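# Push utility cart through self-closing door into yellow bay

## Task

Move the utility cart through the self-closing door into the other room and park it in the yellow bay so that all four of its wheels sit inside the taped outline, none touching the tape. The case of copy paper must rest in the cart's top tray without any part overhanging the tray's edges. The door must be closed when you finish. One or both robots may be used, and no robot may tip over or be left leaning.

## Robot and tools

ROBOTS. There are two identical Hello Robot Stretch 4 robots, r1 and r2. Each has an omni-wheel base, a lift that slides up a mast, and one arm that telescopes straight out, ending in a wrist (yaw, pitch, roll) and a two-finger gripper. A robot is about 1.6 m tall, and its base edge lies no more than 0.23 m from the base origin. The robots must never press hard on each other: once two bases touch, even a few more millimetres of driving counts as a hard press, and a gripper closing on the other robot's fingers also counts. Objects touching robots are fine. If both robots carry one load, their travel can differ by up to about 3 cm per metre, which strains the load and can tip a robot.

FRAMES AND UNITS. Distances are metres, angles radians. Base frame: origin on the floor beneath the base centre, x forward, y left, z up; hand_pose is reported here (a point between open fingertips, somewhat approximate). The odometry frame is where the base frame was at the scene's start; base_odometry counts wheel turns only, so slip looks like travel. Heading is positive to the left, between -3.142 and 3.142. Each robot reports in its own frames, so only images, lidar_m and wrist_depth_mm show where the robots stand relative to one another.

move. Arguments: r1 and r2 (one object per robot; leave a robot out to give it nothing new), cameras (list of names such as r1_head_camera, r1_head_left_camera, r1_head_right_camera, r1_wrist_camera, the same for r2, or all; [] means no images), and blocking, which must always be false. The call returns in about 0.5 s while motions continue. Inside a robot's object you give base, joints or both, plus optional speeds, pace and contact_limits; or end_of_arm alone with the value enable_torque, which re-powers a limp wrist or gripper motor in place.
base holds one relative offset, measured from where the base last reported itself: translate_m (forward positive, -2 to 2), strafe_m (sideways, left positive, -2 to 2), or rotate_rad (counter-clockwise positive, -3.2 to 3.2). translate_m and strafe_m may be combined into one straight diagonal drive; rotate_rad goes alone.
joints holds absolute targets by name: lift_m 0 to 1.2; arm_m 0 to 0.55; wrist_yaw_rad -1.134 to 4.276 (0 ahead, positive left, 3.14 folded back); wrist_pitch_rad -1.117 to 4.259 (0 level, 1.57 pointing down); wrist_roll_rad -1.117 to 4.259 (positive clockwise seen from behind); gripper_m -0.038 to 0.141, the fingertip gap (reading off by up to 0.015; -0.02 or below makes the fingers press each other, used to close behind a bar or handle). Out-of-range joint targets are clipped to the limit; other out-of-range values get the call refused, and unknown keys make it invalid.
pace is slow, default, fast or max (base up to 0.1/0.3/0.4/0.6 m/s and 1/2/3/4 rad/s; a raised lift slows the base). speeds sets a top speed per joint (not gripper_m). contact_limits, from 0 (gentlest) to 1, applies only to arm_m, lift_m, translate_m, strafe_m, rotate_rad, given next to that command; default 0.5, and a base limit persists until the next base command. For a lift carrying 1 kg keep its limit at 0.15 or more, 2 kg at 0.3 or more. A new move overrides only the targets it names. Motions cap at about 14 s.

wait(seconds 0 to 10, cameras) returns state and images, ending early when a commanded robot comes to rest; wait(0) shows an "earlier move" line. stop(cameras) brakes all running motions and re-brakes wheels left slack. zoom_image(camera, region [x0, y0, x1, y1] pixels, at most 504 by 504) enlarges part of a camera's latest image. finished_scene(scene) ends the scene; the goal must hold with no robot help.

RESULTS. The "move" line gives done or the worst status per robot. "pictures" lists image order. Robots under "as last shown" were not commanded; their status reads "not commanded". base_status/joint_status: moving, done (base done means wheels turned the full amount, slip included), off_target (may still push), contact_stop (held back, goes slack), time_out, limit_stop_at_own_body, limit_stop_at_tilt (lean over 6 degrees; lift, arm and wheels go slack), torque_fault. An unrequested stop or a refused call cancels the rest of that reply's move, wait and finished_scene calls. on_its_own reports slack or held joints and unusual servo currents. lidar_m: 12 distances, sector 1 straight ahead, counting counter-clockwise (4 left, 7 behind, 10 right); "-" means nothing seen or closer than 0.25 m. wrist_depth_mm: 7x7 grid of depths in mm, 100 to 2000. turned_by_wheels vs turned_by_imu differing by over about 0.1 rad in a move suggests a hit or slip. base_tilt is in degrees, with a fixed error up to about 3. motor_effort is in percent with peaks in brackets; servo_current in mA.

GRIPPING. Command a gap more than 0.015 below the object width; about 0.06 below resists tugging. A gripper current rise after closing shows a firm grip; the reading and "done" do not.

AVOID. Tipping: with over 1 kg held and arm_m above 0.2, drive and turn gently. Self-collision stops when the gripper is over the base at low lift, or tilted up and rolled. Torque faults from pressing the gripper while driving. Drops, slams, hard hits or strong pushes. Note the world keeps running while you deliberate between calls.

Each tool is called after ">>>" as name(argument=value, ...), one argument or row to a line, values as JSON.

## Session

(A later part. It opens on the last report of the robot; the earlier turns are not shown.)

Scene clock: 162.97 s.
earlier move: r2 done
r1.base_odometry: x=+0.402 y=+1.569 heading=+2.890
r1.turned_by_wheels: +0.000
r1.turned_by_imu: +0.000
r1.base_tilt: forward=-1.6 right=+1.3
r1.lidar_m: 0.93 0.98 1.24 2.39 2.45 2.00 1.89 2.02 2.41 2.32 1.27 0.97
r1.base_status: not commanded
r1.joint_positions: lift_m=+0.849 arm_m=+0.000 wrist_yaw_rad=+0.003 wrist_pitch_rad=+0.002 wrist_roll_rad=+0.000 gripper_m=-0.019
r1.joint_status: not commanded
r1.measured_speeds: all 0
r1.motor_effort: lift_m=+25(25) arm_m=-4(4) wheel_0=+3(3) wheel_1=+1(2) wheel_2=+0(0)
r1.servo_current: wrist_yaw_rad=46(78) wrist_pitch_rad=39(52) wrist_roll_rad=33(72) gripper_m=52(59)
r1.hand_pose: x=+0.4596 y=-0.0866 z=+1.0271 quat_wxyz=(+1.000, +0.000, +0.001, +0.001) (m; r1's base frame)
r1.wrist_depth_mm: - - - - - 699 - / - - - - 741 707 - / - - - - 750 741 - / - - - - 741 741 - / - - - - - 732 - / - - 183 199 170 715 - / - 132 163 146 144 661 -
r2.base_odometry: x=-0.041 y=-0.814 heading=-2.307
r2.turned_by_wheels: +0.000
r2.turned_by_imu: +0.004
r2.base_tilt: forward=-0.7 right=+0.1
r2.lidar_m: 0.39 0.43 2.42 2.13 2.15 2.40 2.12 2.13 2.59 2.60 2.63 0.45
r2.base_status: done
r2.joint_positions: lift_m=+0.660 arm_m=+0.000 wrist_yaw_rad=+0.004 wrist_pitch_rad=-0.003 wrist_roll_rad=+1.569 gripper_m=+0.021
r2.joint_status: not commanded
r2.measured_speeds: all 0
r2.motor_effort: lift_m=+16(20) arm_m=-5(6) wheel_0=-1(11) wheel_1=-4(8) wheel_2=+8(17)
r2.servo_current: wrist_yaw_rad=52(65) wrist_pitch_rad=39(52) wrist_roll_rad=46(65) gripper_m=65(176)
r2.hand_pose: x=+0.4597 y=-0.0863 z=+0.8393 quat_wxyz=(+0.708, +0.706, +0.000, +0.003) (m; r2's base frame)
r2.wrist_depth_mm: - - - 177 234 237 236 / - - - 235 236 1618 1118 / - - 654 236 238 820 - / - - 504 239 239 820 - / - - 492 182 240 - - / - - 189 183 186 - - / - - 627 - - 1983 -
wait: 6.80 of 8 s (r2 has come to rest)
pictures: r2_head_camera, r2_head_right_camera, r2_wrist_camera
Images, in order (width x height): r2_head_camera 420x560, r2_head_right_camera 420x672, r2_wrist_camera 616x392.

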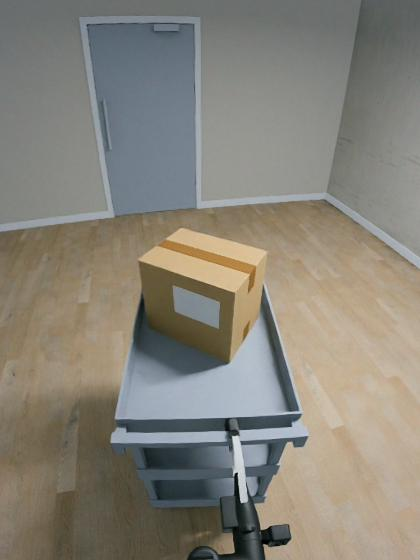

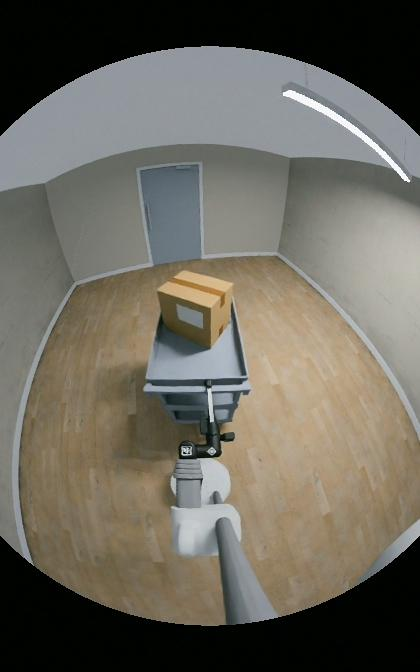

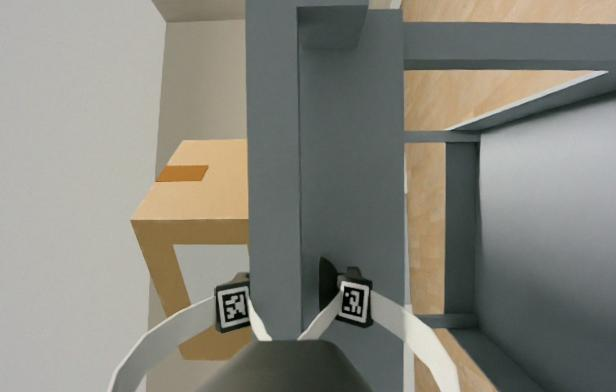

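>>> move(
  blocking=false,
  r2={"base":{"translate_m":-0.4},"pace":"slow"},
  r1={"joints":{"wrist_yaw_rad":3.09,"lift_m":0.4}},
  cameras=[],
)

>>> wait(
  seconds=2.5,
  cameras=[],
)

>>> wait(
  seconds=3,
  cameras=[],
)

>>> move(
  blocking=false,
  r1={"base":{"translate_m":1.2},"pace":"slow","contact_limits":{"translate_m":0.8}},
  cameras=[],
)

>>> wait(
  seconds=10,
  cameras=["r1_head_camera","r1_head_left_camera","r2_head_camera","r2_head_right_camera"],
)

>>> wait(
  seconds=4,
  cameras=["r1_head_camera","r1_head_left_camera","r2_head_camera","r2_head_right_camera"],
)

Scene clock: 186.30 s.
move: r1 moving; r2 moving
r1.base_odometry: x=+0.402 y=+1.569 heading=+2.890
r1.turned_by_wheels: +0.000
r1.turned_by_imu: +0.000
r1.base_tilt: forward=-1.6 right=+1.3
r1.lidar_m: 0.93 0.98 1.23 2.38 2.45 2.02 1.90 2.01 2.41 2.32 1.26 0.97
r1.base_status: not commanded
r1.joint_positions: lift_m=+0.813 arm_m=+0.000 wrist_yaw_rad=+0.587 wrist_pitch_rad=+0.002 wrist_roll_rad=+0.000 gripper_m=-0.019
r1.joint_status: lift_m moving; wrist_yaw_rad moving
r1.measured_speeds: translate_m=+0.000 strafe_m=+0.000 rotate_rad=+0.000 lift_m=-0.146 arm_m=+0.000 wrist_yaw_rad=+1.822 wrist_pitch_rad=+0.000 wrist_roll_rad=+0.000
r1.motor_effort: lift_m=+12(24) arm_m=-4(4) wheel_0=+3(3) wheel_1=+1(2) wheel_2=+0(0)
r1.servo_current: wrist_yaw_rad=104(130) wrist_pitch_rad=39(52) wrist_roll_rad=46(59) gripper_m=52(59)
r1.hand_pose: x=+0.4595 y=+0.0868 z=+0.9902 quat_wxyz=(+0.957, +0.000, +0.001, +0.289) (m; r1's base frame)
r1.wrist_depth_mm: - 854 878 - - - - / - 866 878 - - - - / - 866 878 - - - - / - 866 891 - - - - / - 866 866 - - - - / - - 186 199 170 - - / - 139 163 147 144 - -
r2.base_odometry: x=-0.033 y=-0.804 heading=-2.306
r2.turned_by_wheels: +0.000
r2.turned_by_imu: +0.001
r2.base_tilt: forward=-0.7 right=+0.1
r2.lidar_m: 0.40 0.43 2.42 2.10 2.11 2.38 2.09 2.12 2.56 2.61 2.62 0.45
r2.base_status: translate_m moving
r2.joint_positions: lift_m=+0.660 arm_m=+0.000 wrist_yaw_rad=+0.004 wrist_pitch_rad=-0.003 wrist_roll_rad=+1.569 gripper_m=+0.021
r2.joint_status: not commanded
r2.measured_speeds: translate_m=-0.049 strafe_m=+0.000 rotate_rad=+0.002 lift_m=+0.000 arm_m=+0.000 wrist_yaw_rad=+0.000 wrist_pitch_rad=+0.000 wrist_roll_rad=+0.000
r2.motor_effort: lift_m=+16(16) arm_m=-4(5) wheel_0=-1(7) wheel_1=-7(7) wheel_2=+12(15)
r2.servo_current: wrist_yaw_rad=52(52) wrist_pitch_rad=46(46) wrist_roll_rad=46(59) gripper_m=65(72)
r2.hand_pose: x=+0.4597 y=-0.0863 z=+0.8393 quat_wxyz=(+0.708, +0.706, +0.000, +0.003) (m; r2's base frame)
r2.wrist_depth_mm: - - - 177 235 238 236 / - - - 235 236 1708 1098 / - - 647 237 237 842 - / - - 508 239 239 820 - / - - 492 202 241 - - / - - 189 183 186 - - / - - 609 - - 1921 -
pictures: none
No camera images: "cameras" was empty.

Scene clock: 188.57 s.
earlier move: r1 done; r2 moving
r1.base_odometry: x=+0.402 y=+1.569 heading=+2.890
r1.turned_by_wheels: +0.000
r1.turned_by_imu: +0.000
r1.base_tilt: forward=-1.6 right=+1.3
r1.lidar_m: 0.93 0.99 1.21 2.37 2.45 2.02 1.91 2.00 2.41 2.30 1.26 0.96
r1.base_status: not commanded
r1.joint_positions: lift_m=+0.400 arm_m=+0.000 wrist_yaw_rad=+3.087 wrist_pitch_rad=+0.002 wrist_roll_rad=+0.000 gripper_m=-0.019
r1.joint_status: all done
r1.measured_speeds: all 0
r1.motor_effort: lift_m=+13(24) arm_m=-4(4) wheel_0=+2(3) wheel_1=+1(2) wheel_2=+0(0)
r1.servo_current: wrist_yaw_rad=52(130) wrist_pitch_rad=39(52) wrist_roll_rad=46(72) gripper_m=52(59)
r1.hand_pose: x=-0.1123 y=+0.1030 z=+0.5781 quat_wxyz=(+0.027, -0.001, +0.000, +1.000) (m; r1's base frame)
r1.wrist_depth_mm: - 137 - - - - - / - 137 - - - - - / 111 138 211 - - - - / 128 141 - - - - - / - - - - - - - / 1863 1921 1921 199 - - - / 1499 1366 179 179 154 1336 1397
r2.base_odometry: x=+0.111 y=-0.645 heading=-2.306
r2.turned_by_wheels: +0.000
r2.turned_by_imu: +0.001
r2.base_tilt: forward=-0.7 right=+0.1
r2.lidar_m: 0.40 0.42 2.35 2.05 2.05 2.12 1.91 1.93 2.33 2.62 2.66 0.45
r2.base_status: translate_m moving
r2.joint_positions: lift_m=+0.660 arm_m=+0.000 wrist_yaw_rad=+0.004 wrist_pitch_rad=-0.003 wrist_roll_rad=+1.569 gripper_m=+0.021
r2.joint_status: not commanded
r2.measured_speeds: translate_m=-0.100 strafe_m=+0.000 rotate_rad=+0.002 lift_m=+0.000 arm_m=+0.000 wrist_yaw_rad=+0.000 wrist_pitch_rad=+0.000 wrist_roll_rad=+0.000
r2.motor_effort: lift_m=+16(16) arm_m=-4(5) wheel_0=-1(7) wheel_1=-5(7) wheel_2=+11(15)
r2.servo_current: wrist_yaw_rad=52(65) wrist_pitch_rad=39(52) wrist_roll_rad=52(59) gripper_m=72(72)
r2.hand_pose: x=+0.4597 y=-0.0863 z=+0.8393 quat_wxyz=(+0.708, +0.706, +0.000, +0.003) (m; r2's base frame)
r2.wrist_depth_mm: - - - 181 238 242 1098 / - - - 181 239 1537 424 / - - - 240 239 831 - / - - 521 241 242 831 - / - - 484 202 241 - - / - - 189 183 186 - - / - - 591 - - - -
wait: 2.27 of 2.5 s (r1 has come to rest)
pictures: none
No camera images: "cameras" was empty.

Scene clock: 191.07 s.
earlier move: r2 done
r1.base_odometry: x=+0.402 y=+1.569 heading=+2.890
r1.turned_by_wheels: +0.000
r1.turned_by_imu: +0.000
r1.base_tilt: forward=-1.6 right=+1.3
r1.lidar_m: 0.94 0.99 1.20 2.37 2.46 2.00 1.91 2.01 2.40 2.33 1.25 0.95
r1.base_status: not commanded
r1.joint_positions: lift_m=+0.400 arm_m=+0.000 wrist_yaw_rad=+3.087 wrist_pitch_rad=+0.002 wrist_roll_rad=+0.000 gripper_m=-0.019
r1.joint_status: all done
r1.measured_speeds: all 0
r1.motor_effort: lift_m=+13(24) arm_m=-4(4) wheel_0=+2(3) wheel_1=+1(2) wheel_2=+0(0)
r1.servo_current: wrist_yaw_rad=46(130) wrist_pitch_rad=39(52) wrist_roll_rad=52(72) gripper_m=52(59)
r1.hand_pose: x=-0.1123 y=+0.1030 z=+0.5781 quat_wxyz=(+0.027, -0.001, +0.000, +1.000) (m; r1's base frame)
r1.wrist_depth_mm: - 137 - - - - - / - 137 - - - - - / 111 138 209 - - - - / 128 141 - - - - - / - - - - - - - / 1863 1863 1921 199 - - - / 1464 1397 179 180 154 1366 1430
r2.base_odometry: x=+0.227 y=-0.517 heading=-2.307
r2.turned_by_wheels: +0.000
r2.turned_by_imu: +0.001
r2.base_tilt: forward=-0.7 right=+0.0
r2.lidar_m: 0.40 0.43 2.34 2.03 2.04 1.97 1.72 1.74 2.11 2.68 2.70 0.46
r2.base_status: done
r2.joint_positions: lift_m=+0.660 arm_m=+0.000 wrist_yaw_rad=+0.004 wrist_pitch_rad=-0.003 wrist_roll_rad=+1.569 gripper_m=+0.021
r2.joint_status: not commanded
r2.measured_speeds: all 0
r2.motor_effort: lift_m=+16(16) arm_m=-4(5) wheel_0=+0(7) wheel_1=-5(7) wheel_2=+7(15)
r2.servo_current: wrist_yaw_rad=52(65) wrist_pitch_rad=39(52) wrist_roll_rad=52(65) gripper_m=65(72)
r2.hand_pose: x=+0.4597 y=-0.0863 z=+0.8393 quat_wxyz=(+0.708, +0.706, +0.000, +0.003) (m; r2's base frame)
r2.wrist_depth_mm: - - - 183 247 1430 1078 / - - - 243 242 1537 452 / - - - 241 242 1661 - / - - 539 242 241 842 - / - - 480 202 242 831 - / - - 190 183 187 - - / - - 585 - - - -
wait: 2.50 of 3 s (r2 has come to rest)
pictures: none
No camera images: "cameras" was empty.

Scene clock: 191.57 s.
move: r1 moving
r1.base_odometry: x=+0.390 y=+1.572 heading=+2.891
r1.turned_by_wheels: +0.000
r1.turned_by_imu: +0.000
r1.base_tilt: forward=-1.6 right=+1.2
r1.lidar_m: 0.91 0.96 1.19 2.38 2.48 1.99 1.93 2.00 2.41 2.31 1.26 0.97
r1.base_status: translate_m moving
r1.joint_positions: lift_m=+0.400 arm_m=+0.000 wrist_yaw_rad=+3.087 wrist_pitch_rad=+0.002 wrist_roll_rad=+0.000 gripper_m=-0.019
r1.joint_status: not commanded
r1.measured_speeds: translate_m=+0.050 strafe_m=+0.000 rotate_rad=+0.001 lift_m=+0.000 arm_m=+0.000 wrist_yaw_rad=+0.000 wrist_pitch_rad=+0.000 wrist_roll_rad=+0.000
r1.motor_effort: lift_m=+13(13) arm_m=-4(4) wheel_0=+7(8) wheel_1=+3(6) wheel_2=-6(7)
r1.servo_current: wrist_yaw_rad=46(59) wrist_pitch_rad=39(46) wrist_roll_rad=46(65) gripper_m=59(59)
r1.contact_limits: translate_m 0.8
r1.hand_pose: x=-0.1123 y=+0.1030 z=+0.5781 quat_wxyz=(+0.027, -0.001, +0.000, +1.000) (m; r1's base frame)
r1.wrist_depth_mm: - 137 - - - - - / - 137 - - - - - / 111 138 209 - - - - / 128 141 - - - - - / - - - - - - - / 1921 - 1863 199 - - - / 1499 1397 179 180 154 1366 1464
r2: as last shown
r2.turned_by_imu: +0.000
r2.lidar_m: 0.40 0.43 2.31 2.04 2.04 1.95 1.74 1.74 2.10 2.68 2.71 0.44
r2.motor_effort: lift_m=+16(16) arm_m=-4(5) wheel_0=-1(1) wheel_1=-5(5) wheel_2=+7(7)
r2.servo_current: wrist_yaw_rad=46(52) wrist_pitch_rad=46(46) wrist_roll_rad=46(52) gripper_m=65(65)
r2.wrist_depth_mm: - - - 185 247 1430 1060 / - - - 244 242 1537 449 / - - - 241 241 1661 - / - - 544 242 241 831 - / - - 484 202 241 842 - / - - 190 183 186 - - / - - 591 - - - -
pictures: none
No camera images: "cameras" was empty.

Scene clock: 201.57 s.
earlier move: r1 moving
r1.base_odometry: x=-0.566 y=+1.818 heading=+2.890
r1.turned_by_wheels: +0.000
r1.turned_by_imu: +0.069
r1.base_tilt: forward=-1.7 right=+1.3
r1.lidar_m: 0.25 0.25 0.25 0.36 2.53 2.97 2.90 3.08 2.52 0.41 2.50 0.25
r1.base_status: translate_m moving
r1.joint_positions: lift_m=+0.400 arm_m=-0.001 wrist_yaw_rad=+3.102 wrist_pitch_rad=+0.002 wrist_roll_rad=+0.000 gripper_m=-0.019
r1.joint_status: not commanded
r1.measured_speeds: translate_m=+0.101 strafe_m=+0.000 rotate_rad=+0.005 lift_m=+0.000 arm_m=+0.000 wrist_yaw_rad=+0.000 wrist_pitch_rad=+0.000 wrist_roll_rad=+0.000
r1.motor_effort: lift_m=+15(15) arm_m=+11(11) wheel_0=+5(28) wheel_1=+17(22) wheel_2=-21(24)
r1.servo_current: wrist_yaw_rad=72(85) wrist_pitch_rad=46(52) wrist_roll_rad=39(72) gripper_m=52(65)
r1.contact_limits: translate_m 0.8
r1.hand_pose: x=-0.1144 y=+0.0988 z=+0.5779 quat_wxyz=(+0.020, -0.001, +0.000, +1.000) (m; r1's base frame)
r1.wrist_depth_mm: - 135 - - - - - / - 130 189 - - - - / 105 133 180 - - - - / 121 137 271 - - - - / - - - - - - - / - - 1921 198 - - - / 1537 1397 179 183 162 1397 1397
r2.base_odometry: x=+0.227 y=-0.517 heading=-2.307
r2.turned_by_wheels: +0.000
r2.turned_by_imu: +0.001
r2.base_tilt: forward=-0.7 right=+0.1
r2.lidar_m: 0.41 0.42 2.30 2.04 2.03 1.94 1.73 1.76 2.10 2.70 2.67 0.45
r2.base_status: not commanded
r2.joint_positions: lift_m=+0.660 arm_m=+0.000 wrist_yaw_rad=+0.004 wrist_pitch_rad=-0.003 wrist_roll_rad=+1.569 gripper_m=+0.021
r2.joint_status: not commanded
r2.measured_speeds: all 0
r2.motor_effort: lift_m=+16(16) arm_m=-5(5) wheel_0=+0(1) wheel_1=-5(5) wheel_2=+7(7)
r2.servo_current: wrist_yaw_rad=52(72) wrist_pitch_rad=46(52) wrist_roll_rad=46(65) gripper_m=65(72)
r2.hand_pose: x=+0.4597 y=-0.0863 z=+0.8393 quat_wxyz=(+0.708, +0.706, +0.000, +0.003) (m; r2's base frame)
r2.wrist_depth_mm: - - - 184 247 1464 1078 / - - - 243 242 1537 449 / - - - 243 242 1708 - / - - 535 242 242 831 - / - - 484 202 241 831 - / - - 190 183 187 - - / - - 591 - - - -
wait: 10.00 s; no rest
pictures: r1_head_camera, r1_head_left_camera, r2_head_camera, r2_head_right_camera
Images, in order (width x height): r1_head_camera 420x560, r1_head_left_camera 420x672, r2_head_camera 420x560, r2_head_right_camera 420x672.

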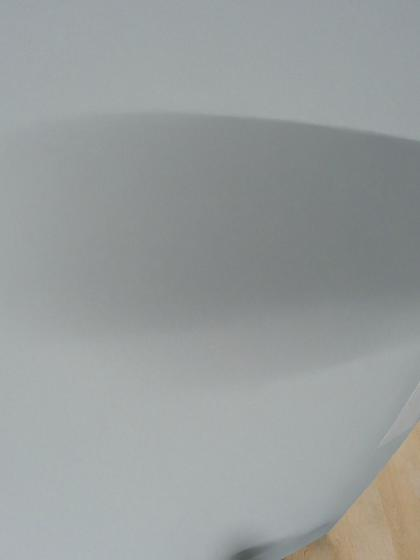

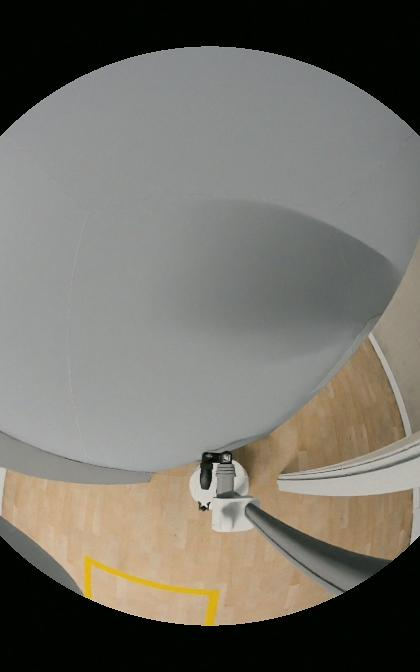

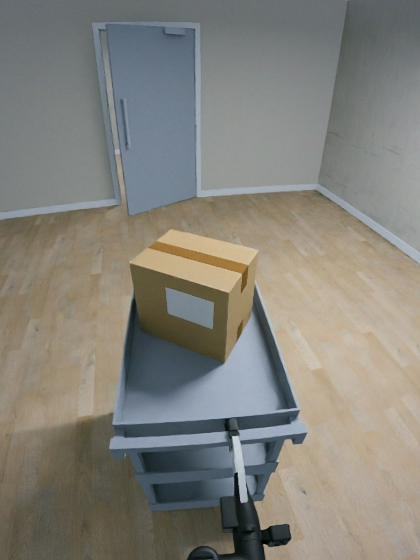

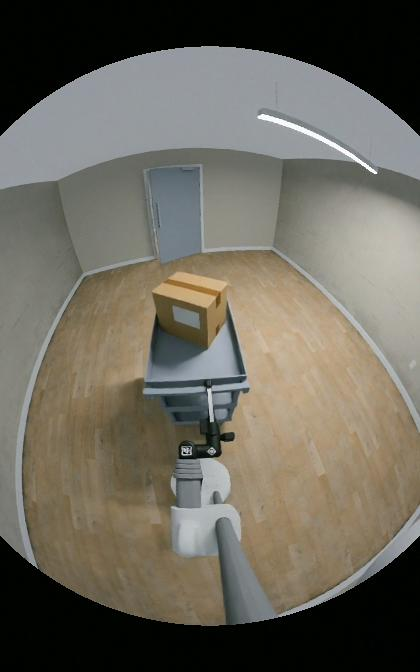

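Scene clock: 204.33 s.
earlier move: r1 done
r1.base_odometry: x=-0.760 y=+1.867 heading=+2.890
r1.turned_by_wheels: +0.000
r1.turned_by_imu: +0.041
r1.base_tilt: forward=-1.6 right=+1.3
r1.lidar_m: 0.25 0.25 0.25 0.25 0.46 3.14 3.08 3.11 0.51 0.96 2.54 0.40
r1.base_status: done
r1.joint_positions: lift_m=+0.400 arm_m=-0.001 wrist_yaw_rad=+3.102 wrist_pitch_rad=+0.002 wrist_roll_rad=+0.000 gripper_m=-0.019
r1.joint_status: not commanded
r1.measured_speeds: all 0
r1.motor_effort: lift_m=+15(15) arm_m=+11(11) wheel_0=+4(28) wheel_1=+13(22) wheel_2=-14(24)
r1.servo_current: wrist_yaw_rad=72(91) wrist_pitch_rad=46(52) wrist_roll_rad=39(72) gripper_m=46(65)
r1.contact_limits: translate_m 0.8
r1.hand_pose: x=-0.1144 y=+0.0987 z=+0.5779 quat_wxyz=(+0.020, -0.001, +0.000, +1.000) (m; r1's base frame)
r1.wrist_depth_mm: - 135 - - - - - / - 136 194 - - - - / 106 135 181 - - - - / 122 137 273 - - - - / - - - - - - - / - - 1863 198 - - - / 1499 1397 179 165 154 1464 1464
r2.base_odometry: x=+0.227 y=-0.517 heading=-2.307
r2.turned_by_wheels: +0.000
r2.turned_by_imu: +0.000
r2.base_tilt: forward=-0.7 right=+0.1
r2.lidar_m: 0.40 0.42 2.32 2.00 2.04 1.97 1.71 1.69 2.12 2.68 2.69 0.44
r2.base_status: not commanded
r2.joint_positions: lift_m=+0.660 arm_m=+0.000 wrist_yaw_rad=+0.004 wrist_pitch_rad=-0.003 wrist_roll_rad=+1.569 gripper_m=+0.021
r2.joint_status: not commanded
r2.measured_speeds: all 0
r2.motor_effort: lift_m=+16(16) arm_m=-4(5) wheel_0=-1(1) wheel_1=-5(5) wheel_2=+7(7)
r2.servo_current: wrist_yaw_rad=39(72) wrist_pitch_rad=39(52) wrist_roll_rad=52(65) gripper_m=65(72)
r2.hand_pose: x=+0.4597 y=-0.0863 z=+0.8393 quat_wxyz=(+0.708, +0.706, +0.000, +0.003) (m; r2's base frame)
r2.wrist_depth_mm: - - - 184 248 1430 1078 / - - - 242 243 1537 452 / - - - 243 242 1618 - / - - 535 242 242 831 - / - - 484 203 241 820 - / - - 190 183 186 - - / - - 591 - - - -
wait: 2.77 of 4 s (r1 has come to rest)
pictures: r1_head_camera, r1_head_left_camera, r2_head_camera, r2_head_right_camera
Images, in order (width x height): r1_head_camera 420x560, r1_head_left_camera 420x672, r2_head_camera 420x560, r2_head_right_camera 420x672.

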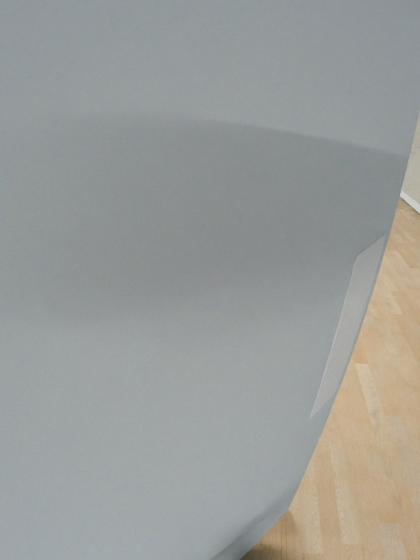

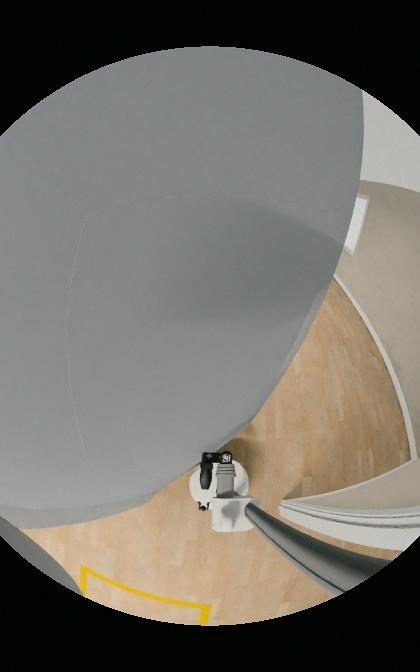

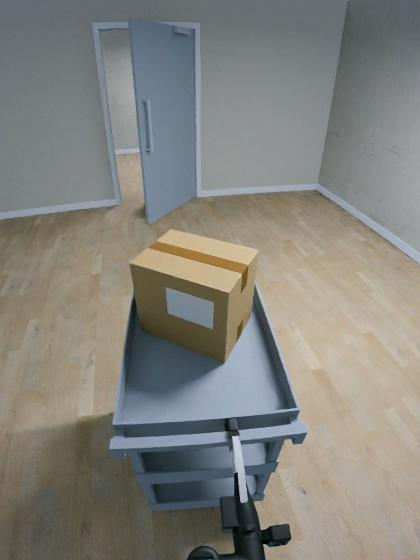

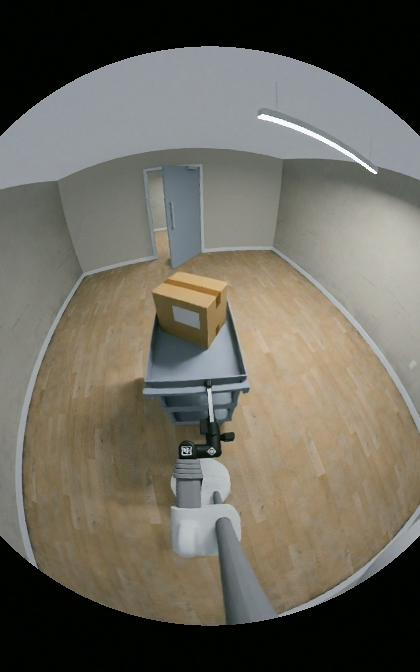

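>>> move(
  blocking=false,
  r1={"base":{"translate_m":0.4,"strafe_m":0.05},"pace":"slow","contact_limits":{"translate_m":0.8,"strafe_m":0.8}},
  cameras=[],
)

>>> wait(
  seconds=6,
  cameras=["r1_head_camera","r1_head_left_camera","r2_head_camera"],
)

r1: "contact_limits": translate_m and strafe_m are given together and make one move, which takes one limit: state it under one of them only
Scene clock: 208.23 s.
r1.base_odometry: x=-0.760 y=+1.867 heading=+2.890
r1.turned_by_wheels: +0.000
r1.turned_by_imu: +0.000
r1.base_tilt: forward=-1.6 right=+1.3
r1.lidar_m: 0.25 0.25 0.25 0.25 0.48 3.14 3.08 3.10 0.52 0.97 2.55 0.42
r1.base_status: done
r1.joint_positions: lift_m=+0.400 arm_m=-0.001 wrist_yaw_rad=+3.102 wrist_pitch_rad=+0.002 wrist_roll_rad=+0.000 gripper_m=-0.019
r1.joint_status: not commanded
r1.measured_speeds: all 0
r1.motor_effort: lift_m=+15(15) arm_m=+11(11) wheel_0=+4(28) wheel_1=+13(22) wheel_2=-14(24)
r1.servo_current: wrist_yaw_rad=78(91) wrist_pitch_rad=39(52) wrist_roll_rad=46(72) gripper_m=52(65)
r1.contact_limits: translate_m 0.8
r1.hand_pose: x=-0.1144 y=+0.0987 z=+0.5779 quat_wxyz=(+0.020, -0.001, +0.000, +1.000) (m; r1's base frame)
r1.wrist_depth_mm: - 136 - - - - - / - 136 194 - - - - / 106 135 182 - - - - / 122 136 272 - - - - / - - - - - - - / - - 1863 198 - - - / 1499 1366 179 165 154 1499 1430
r2.base_odometry: x=+0.227 y=-0.517 heading=-2.307
r2.turned_by_wheels: +0.000
r2.turned_by_imu: +0.000
r2.base_tilt: forward=-0.7 right=+0.0
r2.lidar_m: 0.40 0.40 2.31 2.03 2.04 1.95 1.71 1.73 2.12 2.68 2.69 0.44
r2.base_status: not commanded
r2.joint_positions: lift_m=+0.660 arm_m=+0.000 wrist_yaw_rad=+0.004 wrist_pitch_rad=-0.003 wrist_roll_rad=+1.569 gripper_m=+0.021
r2.joint_status: not commanded
r2.measured_speeds: all 0
r2.motor_effort: lift_m=+16(16) arm_m=-5(5) wheel_0=-1(1) wheel_1=-4(5) wheel_2=+7(7)
r2.servo_current: wrist_yaw_rad=33(72) wrist_pitch_rad=39(52) wrist_roll_rad=39(65) gripper_m=72(72)
r2.hand_pose: x=+0.4597 y=-0.0863 z=+0.8393 quat_wxyz=(+0.708, +0.706, +0.000, +0.003) (m; r2's base frame)
r2.wrist_depth_mm: - - - 184 248 1397 1078 / - - - 243 243 1499 449 / - - - 242 242 1661 - / - - 539 241 242 820 - / - - 480 202 242 842 - / - - 189 183 186 - - / - - 591 - - - -
pictures: none

not run: a call was refused earlier in this reply.

>>> move(
  blocking=false,
  r1={"base":{"translate_m":0.4,"strafe_m":0.05},"pace":"slow","contact_limits":{"translate_m":0.8}},
  cameras=[],
)

>>> wait(
  seconds=6,
  cameras=["r1_head_camera","r1_head_left_camera","r2_head_camera"],
)

Scene clock: 212.10 s.
move: r1 moving
r1.base_odometry: x=-0.772 y=+1.869 heading=+2.891
r1.turned_by_wheels: +0.000
r1.turned_by_imu: +0.000
r1.base_tilt: forward=-1.6 right=+1.3
r1.lidar_m: 0.25 0.25 0.25 0.25 0.47 3.13 3.10 3.12 0.52 1.00 2.53 0.39
r1.base_status: translate_m moving; strafe_m moving
r1.joint_positions: lift_m=+0.400 arm_m=-0.001 wrist_yaw_rad=+3.102 wrist_pitch_rad=+0.002 wrist_roll_rad=+0.000 gripper_m=-0.019
r1.joint_status: not commanded
r1.measured_speeds: translate_m=+0.048 strafe_m=+0.006 rotate_rad=-0.001 lift_m=+0.000 arm_m=+0.000 wrist_yaw_rad=+0.000 wrist_pitch_rad=+0.000 wrist_roll_rad=+0.000
r1.motor_effort: lift_m=+15(15) arm_m=+11(11) wheel_0=+8(8) wheel_1=+18(19) wheel_2=-17(19)
r1.servo_current: wrist_yaw_rad=72(78) wrist_pitch_rad=46(52) wrist_roll_rad=52(59) gripper_m=46(59)
r1.contact_limits: translate_m 0.8
r1.hand_pose: x=-0.1144 y=+0.0987 z=+0.5779 quat_wxyz=(+0.020, -0.001, +0.000, +1.000) (m; r1's base frame)
r1.wrist_depth_mm: - 135 - - - - - / - 136 191 - - - - / 106 134 180 - - - - / 122 137 270 - - - - / - - - - - - - / - - 1921 198 - - - / 1499 1430 179 180 154 1464 1430
r2.base_odometry: x=+0.227 y=-0.517 heading=-2.307
r2.turned_by_wheels: +0.000
r2.turned_by_imu: +0.000
r2.base_tilt: forward=-0.7 right=+0.1
r2.lidar_m: 0.39 0.41 2.32 2.03 2.04 1.96 1.73 1.74 2.13 2.67 2.70 0.43
r2.base_status: not commanded
r2.joint_positions: lift_m=+0.660 arm_m=+0.000 wrist_yaw_rad=+0.004 wrist_pitch_rad=-0.003 wrist_roll_rad=+1.569 gripper_m=+0.021
r2.joint_status: not commanded
r2.measured_speeds: all 0
r2.motor_effort: lift_m=+16(16) arm_m=-5(5) wheel_0=-1(1) wheel_1=-4(5) wheel_2=+7(7)
r2.servo_current: wrist_yaw_rad=65(65) wrist_pitch_rad=33(52) wrist_roll_rad=46(52) gripper_m=72(72)
r2.hand_pose: x=+0.4597 y=-0.0863 z=+0.8393 quat_wxyz=(+0.708, +0.706, +0.000, +0.003) (m; r2's base frame)
r2.wrist_depth_mm: - - - 183 248 1430 1078 / - - - 241 242 1576 445 / - - - 243 242 1661 - / - - 535 242 243 831 - / - - 477 202 241 820 - / - - 190 183 187 - - / - - 585 - - - -
pictures: none
No camera images: "cameras" was empty.

Scene clock: 216.90 s.
earlier move: r1 done
r1.base_odometry: x=-1.159 y=+1.918 heading=+2.891
r1.turned_by_wheels: +0.000
r1.turned_by_imu: +0.000
r1.base_tilt: forward=-1.6 right=+1.2
r1.lidar_m: 0.37 0.25 - 0.25 0.25 0.53 3.47 0.80 0.85 2.47 2.64 2.45
r1.base_status: done
r1.joint_positions: lift_m=+0.400 arm_m=+0.000 wrist_yaw_rad=+3.093 wrist_pitch_rad=+0.002 wrist_roll_rad=+0.000 gripper_m=-0.019
r1.joint_status: not commanded
r1.measured_speeds: all 0
r1.motor_effort: lift_m=+15(15) arm_m=+5(11) wheel_0=+1(10) wheel_1=+10(19) wheel_2=-5(19)
r1.servo_current: wrist_yaw_rad=59(85) wrist_pitch_rad=39(52) wrist_roll_rad=46(65) gripper_m=46(65)
r1.contact_limits: translate_m 0.8
r1.hand_pose: x=-0.1130 y=+0.1014 z=+0.5779 quat_wxyz=(+0.024, -0.001, +0.000, +1.000) (m; r1's base frame)
r1.wrist_depth_mm: - 137 - - - - 287 / - 137 - - - - 291 / 110 138 204 - - - 296 / 124 138 - - - - 298 / - - - - - - 267 / - - 1921 198 - 1708 296 / 1499 1397 180 184 162 384 264
r2.base_odometry: x=+0.227 y=-0.517 heading=-2.307
r2.turned_by_wheels: +0.000
r2.turned_by_imu: +0.001
r2.base_tilt: forward=-0.7 right=+0.1
r2.lidar_m: 0.39 0.41 2.31 2.00 2.03 1.98 1.73 1.75 2.14 2.67 2.68 0.45
r2.base_status: not commanded
r2.joint_positions: lift_m=+0.660 arm_m=+0.000 wrist_yaw_rad=+0.004 wrist_pitch_rad=-0.003 wrist_roll_rad=+1.569 gripper_m=+0.021
r2.joint_status: not commanded
r2.measured_speeds: all 0
r2.motor_effort: lift_m=+16(16) arm_m=-4(5) wheel_0=+0(1) wheel_1=-5(5) wheel_2=+7(7)
r2.servo_current: wrist_yaw_rad=46(65) wrist_pitch_rad=39(52) wrist_roll_rad=46(65) gripper_m=65(72)
r2.hand_pose: x=+0.4597 y=-0.0863 z=+0.8393 quat_wxyz=(+0.708, +0.706, +0.000, +0.003) (m; r2's base frame)
r2.wrist_depth_mm: - - - 184 247 1464 1078 / - - - 243 243 1499 452 / - - - 243 242 1618 - / - - 539 243 242 831 - / - - 484 202 243 842 - / - - 189 183 186 - - / - - 585 - - - -
wait: 4.80 of 6 s (r1 has come to rest)
pictures: r1_head_camera, r1_head_left_camera, r2_head_camera
Images, in order (width x height): r1_head_camera 420x560, r1_head_left_camera 420x672, r2_head_camera 420x560.

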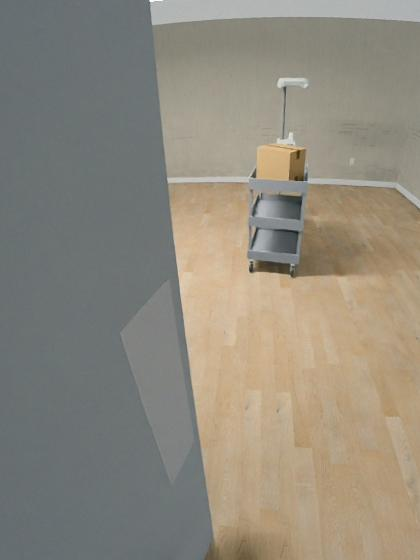

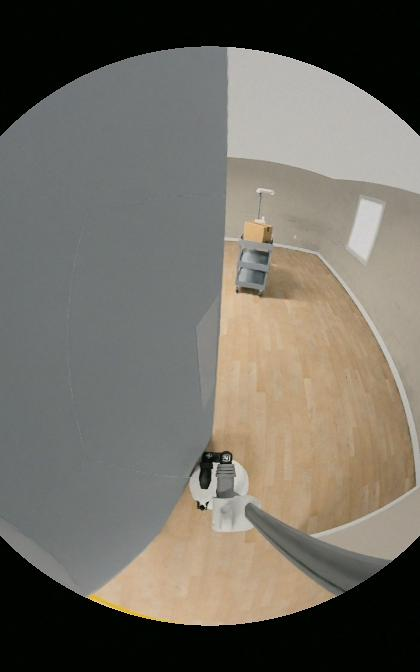

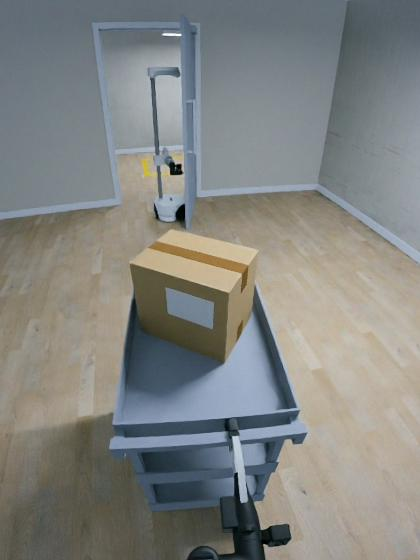

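>>> move(
  blocking=false,
  r1={"base":{"translate_m":0.1,"strafe_m":0.4},"pace":"slow","contact_limits":{"translate_m":0.8}},
  cameras=[],
)

>>> wait(
  seconds=6,
  cameras=["r1_head_camera","r1_head_left_camera","r1_head_right_camera","r2_head_camera"],
)

>>> zoom_image(
  camera="r2_head_camera",
  region=[70, 0, 270, 260],
)

Scene clock: 223.80 s.
move: r1 moving
r1.base_odometry: x=-1.165 y=+1.907 heading=+2.890
r1.turned_by_wheels: -0.001
r1.turned_by_imu: -0.001
r1.base_tilt: forward=-1.6 right=+1.3
r1.lidar_m: 0.34 0.25 - 0.25 0.25 0.50 3.49 0.82 0.84 2.48 2.67 2.48
r1.base_status: translate_m moving; strafe_m moving
r1.joint_positions: lift_m=+0.400 arm_m=+0.000 wrist_yaw_rad=+3.093 wrist_pitch_rad=+0.002 wrist_roll_rad=+0.000 gripper_m=-0.019
r1.joint_status: not commanded
r1.measured_speeds: translate_m=+0.012 strafe_m=+0.049 rotate_rad=-0.003 lift_m=+0.000 arm_m=+0.000 wrist_yaw_rad=+0.000 wrist_pitch_rad=+0.000 wrist_roll_rad=+0.000
r1.motor_effort: lift_m=+15(15) arm_m=+5(5) wheel_0=-15(17) wheel_1=+13(16) wheel_2=-6(7)
r1.servo_current: wrist_yaw_rad=52(65) wrist_pitch_rad=39(52) wrist_roll_rad=65(65) gripper_m=46(52)
r1.contact_limits: translate_m 0.8
r1.hand_pose: x=-0.1130 y=+0.1014 z=+0.5779 quat_wxyz=(+0.024, -0.001, +0.000, +1.000) (m; r1's base frame)
r1.wrist_depth_mm: - 137 - - - - 276 / - 137 - - - - 277 / 110 137 204 - - - 254 / 124 138 - - - - 254 / - - - - - - 282 / - - 1921 199 - 627 279 / 1499 1366 179 183 162 359 278
r2: as last shown
r2.turned_by_imu: +0.000
r2.base_tilt: forward=-0.7 right=+0.0
r2.lidar_m: 0.41 0.41 2.30 2.04 2.02 1.98 1.72 1.76 2.09 2.68 2.69 0.46
r2.motor_effort: lift_m=+16(16) arm_m=-5(5) wheel_0=+0(1) wheel_1=-5(5) wheel_2=+7(7)
r2.servo_current: wrist_yaw_rad=52(59) wrist_pitch_rad=46(52) wrist_roll_rad=46(52) gripper_m=65(65)
r2.wrist_depth_mm: - - - 185 247 1430 1060 / - - - 244 241 1537 449 / - - - 242 242 1618 - / - - 539 241 242 831 - / - - 480 204 241 831 - / - - 189 183 186 - - / - - 585 - - - -
pictures: none
No camera images: "cameras" was empty.

Scene clock: 229.80 s.
earlier move: r1 contact_stop
r1.base_odometry: x=-1.300 y=+1.684 heading=+2.910
r1.turned_by_wheels: +0.020
r1.turned_by_imu: +0.047
r1.base_tilt: forward=-1.6 right=+1.3
r1.lidar_m: 2.42 0.25 0.25 - 0.25 0.30 3.53 1.02 1.01 2.69 2.96 2.41
r1.base_status: translate_m contact_stop; strafe_m contact_stop
r1.joint_positions: lift_m=+0.400 arm_m=+0.000 wrist_yaw_rad=+3.092 wrist_pitch_rad=+0.002 wrist_roll_rad=+0.000 gripper_m=-0.019
r1.joint_status: not commanded
r1.measured_speeds: translate_m=-0.001 strafe_m=-0.020 rotate_rad=+0.006 lift_m=+0.000 arm_m=+0.000 wrist_yaw_rad=+0.000 wrist_pitch_rad=+0.000 wrist_roll_rad=+0.000
r1.on_its_own: the wheels are slack since a contact_stop
r1.motor_effort: lift_m=+15(16) arm_m=+5(5) wheel_0=+1(32) wheel_1=+0(36) wheel_2=+0(7)
r1.servo_current: wrist_yaw_rad=59(78) wrist_pitch_rad=46(52) wrist_roll_rad=78(78) gripper_m=52(59)
r1.contact_limits: translate_m 0.8
r1.hand_pose: x=-0.1129 y=+0.1015 z=+0.5779 quat_wxyz=(+0.025, -0.001, +0.000, +1.000) (m; r1's base frame)
r1.wrist_depth_mm: 136 138 - - 394 224 - / 110 138 - - 399 211 - / 117 138 248 - 404 213 165 / 136 151 - - 410 213 - / - - - - 415 215 167 / - - 1921 198 329 214 167 / 1464 1397 179 183 170 186 -
r2.base_odometry: x=+0.227 y=-0.517 heading=-2.307
r2.turned_by_wheels: +0.000
r2.turned_by_imu: +0.001
r2.base_tilt: forward=-0.7 right=+0.1
r2.lidar_m: 0.40 0.40 2.34 2.02 2.06 1.96 1.72 1.73 2.13 2.67 2.70 0.45
r2.base_status: not commanded
r2.joint_positions: lift_m=+0.660 arm_m=+0.000 wrist_yaw_rad=+0.004 wrist_pitch_rad=-0.003 wrist_roll_rad=+1.569 gripper_m=+0.021
r2.joint_status: not commanded
r2.measured_speeds: all 0
r2.motor_effort: lift_m=+16(16) arm_m=-5(5) wheel_0=+0(1) wheel_1=-4(5) wheel_2=+7(7)
r2.servo_current: wrist_yaw_rad=52(59) wrist_pitch_rad=39(52) wrist_roll_rad=46(65) gripper_m=65(72)
r2.hand_pose: x=+0.4597 y=-0.0863 z=+0.8393 quat_wxyz=(+0.708, +0.706, +0.000, +0.003) (m; r2's base frame)
r2.wrist_depth_mm: - - - 184 246 1430 1078 / - - - 242 243 1537 449 / - - - 243 242 1661 - / - - 539 242 241 831 - / - - 480 202 242 831 - / - - 190 183 186 - - / - - 591 - - - -
wait: 6.00 s; no rest
pictures: r1_head_camera, r1_head_left_camera, r1_head_right_camera, r2_head_camera
Images, in order (width x height): r1_head_camera 420x560, r1_head_left_camera 420x672, r1_head_right_camera 420x672, r2_head_camera 420x560.

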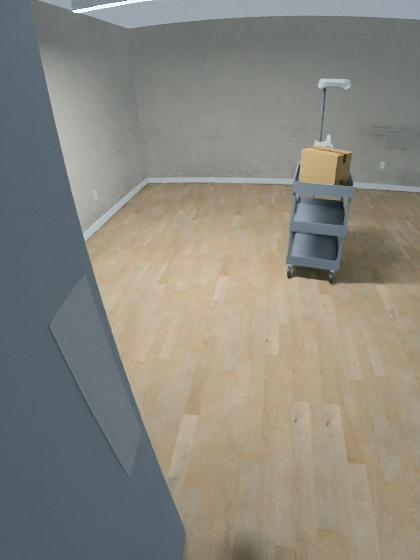

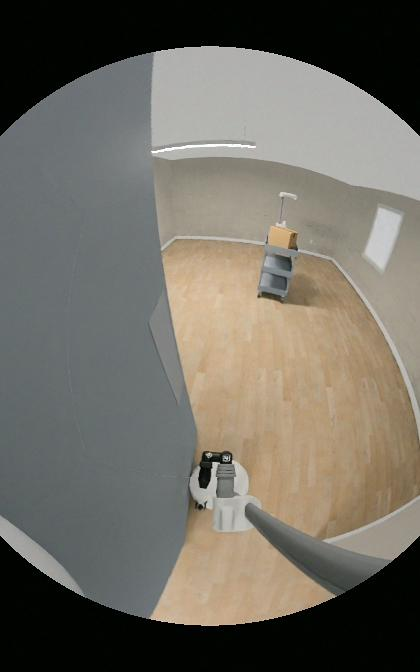

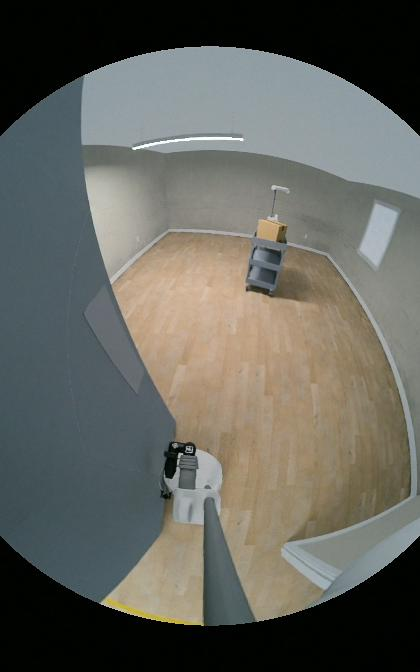

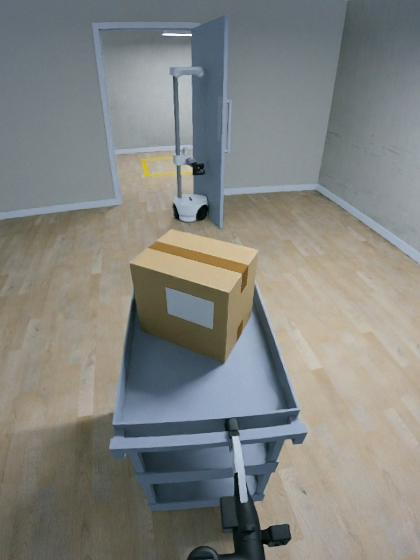

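Scaled by 1.938 from the camera's 420x560 image, which has a finer 1200x1600 frame.

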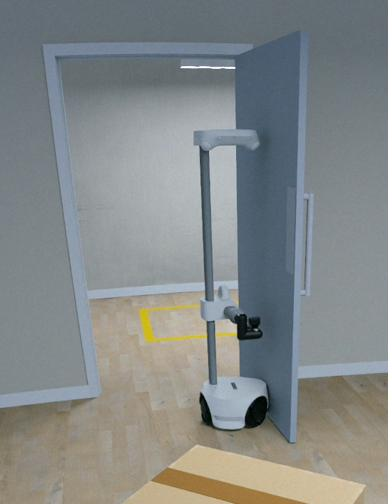

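>>> move(
  blocking=false,
  r1={"base":{"translate_m":0.15,"strafe_m":0.02},"pace":"slow","contact_limits":{"translate_m":1}},
  cameras=[],
)

>>> wait(
  seconds=4,
  cameras=[],
)

>>> move(
  blocking=false,
  r1={"base":{"strafe_m":0.25},"pace":"slow","contact_limits":{"strafe_m":1}},
  cameras=[],
)

>>> wait(
  seconds=5,
  cameras=["r1_head_left_camera","r2_head_camera"],
)

>>> zoom_image(
  camera="r2_head_camera",
  region=[70, 0, 270, 260],
)

Scene clock: 238.10 s.
earlier move: r1 contact_stop
move: r1 moving
r1.base_odometry: x=-1.301 y=+1.724 heading=+2.927
r1.turned_by_wheels: +0.017
r1.turned_by_imu: +0.017
r1.base_tilt: forward=-1.6 right=+1.3
r1.lidar_m: 2.40 0.25 0.25 - 0.25 0.33 3.52 0.98 1.04 2.65 2.91 2.40
r1.base_status: earlier translate_m contact_stop (by the wheels' count: +0.075 of +0.100); earlier strafe_m contact_stop (by the wheels' count: +0.222 of +0.400); translate_m moving; strafe_m moving
r1.joint_positions: lift_m=+0.400 arm_m=+0.000 wrist_yaw_rad=+3.092 wrist_pitch_rad=+0.002 wrist_roll_rad=+0.000 gripper_m=-0.019
r1.joint_status: not commanded
r1.measured_speeds: translate_m=+0.048 strafe_m=+0.007 rotate_rad=+0.000 lift_m=+0.000 arm_m=+0.000 wrist_yaw_rad=+0.000 wrist_pitch_rad=+0.000 wrist_roll_rad=+0.000
r1.motor_effort: lift_m=+15(16) arm_m=+4(5) wheel_0=+1(4) wheel_1=+12(13) wheel_2=-8(9)
r1.servo_current: wrist_yaw_rad=39(52) wrist_pitch_rad=46(46) wrist_roll_rad=65(65) gripper_m=52(59)
r1.contact_limits: translate_m 1
r1.hand_pose: x=-0.1129 y=+0.1015 z=+0.5779 quat_wxyz=(+0.025, -0.001, +0.000, +1.000) (m; r1's base frame)
r1.wrist_depth_mm: 136 138 - - 525 233 - / 110 138 - - 539 236 166 / 117 139 248 - 549 259 167 / 137 151 - - 559 239 168 / - - - - 564 239 168 / - - 1921 199 357 239 168 / 1464 1397 179 183 162 204 -
r2: as last shown
r2.base_tilt: forward=-0.7 right=+0.0
r2.lidar_m: 0.39 0.40 2.32 2.03 2.03 1.97 1.72 1.74 2.12 2.67 2.73 0.45
r2.motor_effort: lift_m=+16(16) arm_m=-4(5) wheel_0=+0(1) wheel_1=-4(5) wheel_2=+7(7)
r2.servo_current: wrist_yaw_rad=52(52) wrist_pitch_rad=46(46) wrist_roll_rad=46(52) gripper_m=72(72)
r2.wrist_depth_mm: - - - 184 246 1397 1078 / - - - 242 242 1537 449 / - - - 241 242 1661 - / - - 539 242 240 831 - / - - 480 202 241 831 - / - - 190 182 187 - - / - - 585 - - - -
pictures: none
No camera images: "cameras" was empty.

Scene clock: 240.40 s.
earlier move: r1 done
r1.base_odometry: x=-1.439 y=+1.735 heading=+2.927
r1.turned_by_wheels: +0.000
r1.turned_by_imu: +0.000
r1.base_tilt: forward=-1.6 right=+1.3
r1.lidar_m: 2.31 0.25 0.25 - 0.25 0.31 4.05 1.07 1.29 2.70 2.97 2.27
r1.base_status: done
r1.joint_positions: lift_m=+0.400 arm_m=+0.000 wrist_yaw_rad=+3.092 wrist_pitch_rad=+0.002 wrist_roll_rad=+0.000 gripper_m=-0.019
r1.joint_status: not commanded
r1.measured_speeds: all 0
r1.motor_effort: lift_m=+15(16) arm_m=+4(5) wheel_0=+0(5) wheel_1=+7(14) wheel_2=-3(9)
r1.servo_current: wrist_yaw_rad=46(72) wrist_pitch_rad=39(52) wrist_roll_rad=59(65) gripper_m=52(65)
r1.contact_limits: translate_m 1
r1.hand_pose: x=-0.1129 y=+0.1015 z=+0.5779 quat_wxyz=(+0.025, -0.001, +0.000, +1.000) (m; r1's base frame)
r1.wrist_depth_mm: 136 138 - - 387 234 - / 110 138 - - 389 220 - / 117 139 249 - 392 222 161 / 137 151 - - 399 223 161 / - - - - 402 223 161 / - - 1921 198 317 223 171 / 1499 1397 179 185 171 193 -
r2.base_odometry: x=+0.227 y=-0.517 heading=-2.307
r2.turned_by_wheels: +0.000
r2.turned_by_imu: +0.000
r2.base_tilt: forward=-0.7 right=+0.1
r2.lidar_m: 0.40 0.43 2.32 2.05 2.03 1.97 1.71 1.74 2.12 2.66 2.69 0.44
r2.base_status: not commanded
r2.joint_positions: lift_m=+0.660 arm_m=+0.000 wrist_yaw_rad=+0.004 wrist_pitch_rad=-0.003 wrist_roll_rad=+1.569 gripper_m=+0.021
r2.joint_status: not commanded
r2.measured_speeds: all 0
r2.motor_effort: lift_m=+16(16) arm_m=-4(5) wheel_0=+0(1) wheel_1=-4(5) wheel_2=+7(7)
r2.servo_current: wrist_yaw_rad=39(59) wrist_pitch_rad=39(46) wrist_roll_rad=46(52) gripper_m=65(78)
r2.hand_pose: x=+0.4597 y=-0.0863 z=+0.8393 quat_wxyz=(+0.708, +0.706, +0.000, +0.003) (m; r2's base frame)
r2.wrist_depth_mm: - - - 185 248 1430 1078 / - - - 242 242 1537 449 / - - - 242 241 1661 - / - - 544 241 242 831 - / - - 480 202 242 831 - / - - 190 183 187 - - / - - 591 - - - -
wait: 2.30 of 4 s (r1 has come to rest)
pictures: none
No camera images: "cameras" was empty.

Scene clock: 240.90 s.
move: r1 moving
r1.base_odometry: x=-1.442 y=+1.721 heading=+2.927
r1.turned_by_wheels: +0.000
r1.turned_by_imu: -0.001
r1.base_tilt: forward=-1.6 right=+1.3
r1.lidar_m: 2.27 0.26 0.25 - 0.25 0.29 4.01 1.09 1.29 2.70 2.96 2.26
r1.base_status: strafe_m moving
r1.joint_positions: lift_m=+0.400 arm_m=+0.000 wrist_yaw_rad=+3.092 wrist_pitch_rad=+0.002 wrist_roll_rad=+0.000 gripper_m=-0.019
r1.joint_status: not commanded
r1.measured_speeds: translate_m=+0.001 strafe_m=+0.056 rotate_rad=-0.004 lift_m=+0.000 arm_m=+0.000 wrist_yaw_rad=+0.000 wrist_pitch_rad=+0.000 wrist_roll_rad=+0.000
r1.motor_effort: lift_m=+15(16) arm_m=+4(5) wheel_0=-15(17) wheel_1=+8(12) wheel_2=-1(3)
r1.servo_current: wrist_yaw_rad=46(59) wrist_pitch_rad=46(46) wrist_roll_rad=39(65) gripper_m=52(52)
r1.contact_limits: strafe_m 1
r1.hand_pose: x=-0.1129 y=+0.1015 z=+0.5779 quat_wxyz=(+0.025, -0.001, +0.000, +1.000) (m; r1's base frame)
r1.wrist_depth_mm: 136 138 - - 368 229 - / 110 138 - - 370 215 - / 117 139 248 - 375 217 167 / 136 151 - - 379 217 159 / - - - - 384 218 160 / - - 1863 198 307 218 168 / 1499 1397 179 184 162 202 -
r2: as last shown
r2.lidar_m: 0.40 0.43 2.30 2.03 2.06 1.95 1.72 1.73 2.12 2.68 2.69 0.45
r2.motor_effort: lift_m=+16(16) arm_m=-5(5) wheel_0=-1(1) wheel_1=-4(5) wheel_2=+7(7)
r2.servo_current: wrist_yaw_rad=46(59) wrist_pitch_rad=39(46) wrist_roll_rad=52(52) gripper_m=72(72)
r2.wrist_depth_mm: - - - 185 247 1430 1078 / - - - 242 242 1576 449 / - - - 243 242 1661 - / - - 539 242 241 831 - / - - 484 202 241 831 - / - - 190 183 187 - - / - - 591 - - - -
pictures: none
No camera images: "cameras" was empty.

Scene clock: 242.53 s.
earlier move: r1 contact_stop
r1.base_odometry: x=-1.460 y=+1.625 heading=+2.942
r1.turned_by_wheels: +0.015
r1.turned_by_imu: -0.001
r1.base_tilt: forward=-1.6 right=+1.3
r1.lidar_m: 4.90 0.28 0.25 - 0.25 0.28 4.00 1.13 1.27 2.78 3.05 2.27
r1.base_status: strafe_m contact_stop (by the wheels' count: +0.112 of +0.250)
r1.joint_positions: lift_m=+0.400 arm_m=+0.000 wrist_yaw_rad=+3.092 wrist_pitch_rad=+0.002 wrist_roll_rad=+0.000 gripper_m=-0.019
r1.joint_status: not commanded
r1.measured_speeds: all 0
r1.on_its_own: the wheels are slack since a contact_stop
r1.motor_effort: lift_m=+16(16) arm_m=+4(5) wheel_0=+0(31) wheel_1=+0(36) wheel_2=+0(3)
r1.servo_current: wrist_yaw_rad=52(78) wrist_pitch_rad=46(52) wrist_roll_rad=52(65) gripper_m=59(59)
r1.contact_limits: strafe_m 1
r1.hand_pose: x=-0.1129 y=+0.1016 z=+0.5778 quat_wxyz=(+0.025, -0.001, +0.000, +1.000) (m; r1's base frame)
r1.wrist_depth_mm: - 137 - - 353 205 - / - 138 - - 359 206 - / 112 138 224 - 362 207 165 / 130 145 - - 368 209 158 / - - - - 370 208 159 / - - 1921 198 278 210 167 / 1499 1397 179 180 171 185 -
r2.base_odometry: x=+0.227 y=-0.517 heading=-2.307
r2.turned_by_wheels: +0.000
r2.turned_by_imu: +0.000
r2.base_tilt: forward=-0.7 right=+0.1
r2.lidar_m: 0.40 0.39 2.31 2.04 2.03 1.96 1.72 1.75 2.13 2.67 2.70 0.45
r2.base_status: not commanded
r2.joint_positions: lift_m=+0.660 arm_m=+0.000 wrist_yaw_rad=+0.004 wrist_pitch_rad=-0.003 wrist_roll_rad=+1.569 gripper_m=+0.021
r2.joint_status: not commanded
r2.measured_speeds: all 0
r2.motor_effort: lift_m=+16(16) arm_m=-4(5) wheel_0=+0(1) wheel_1=-4(5) wheel_2=+7(7)
r2.servo_current: wrist_yaw_rad=46(65) wrist_pitch_rad=46(46) wrist_roll_rad=46(52) gripper_m=65(72)
r2.hand_pose: x=+0.4597 y=-0.0863 z=+0.8393 quat_wxyz=(+0.708, +0.706, +0.000, +0.003) (m; r2's base frame)
r2.wrist_depth_mm: - - - 184 248 1430 1078 / - - - 243 242 1576 452 / - - - 242 241 1618 - / - - 539 242 242 831 - / - - 480 202 241 831 - / - - 190 183 186 - - / - - 585 - - - -
wait: 1.63 of 5 s (r1 has come to rest)
pictures: r1_head_left_camera, r2_head_camera
Images, in order (width x height): r1_head_left_camera 420x672, r2_head_camera 420x560.

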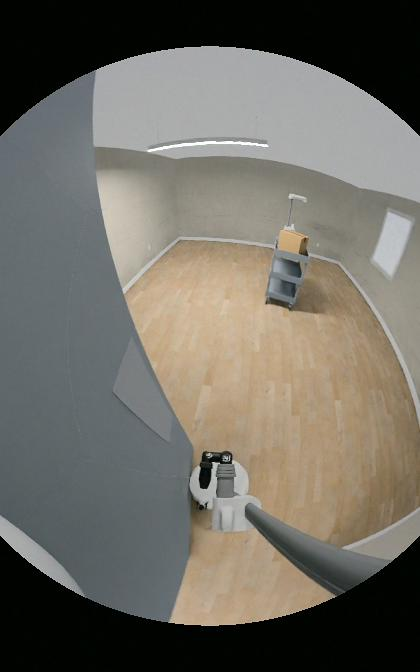

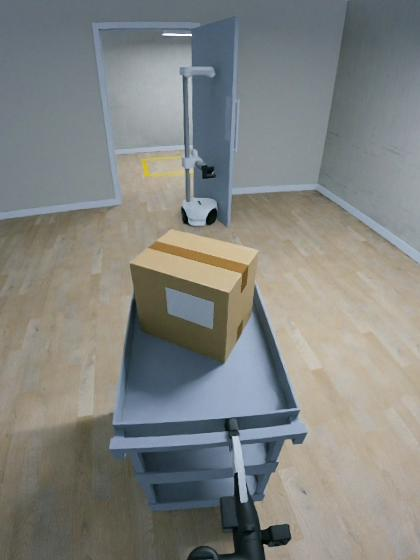

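Scaled by 1.938 from the camera's 420x560 image, which has a finer 1200x1600 frame.

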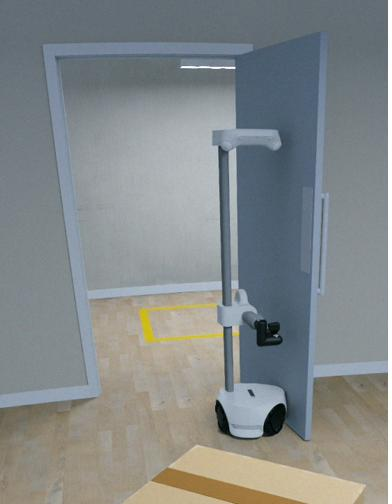

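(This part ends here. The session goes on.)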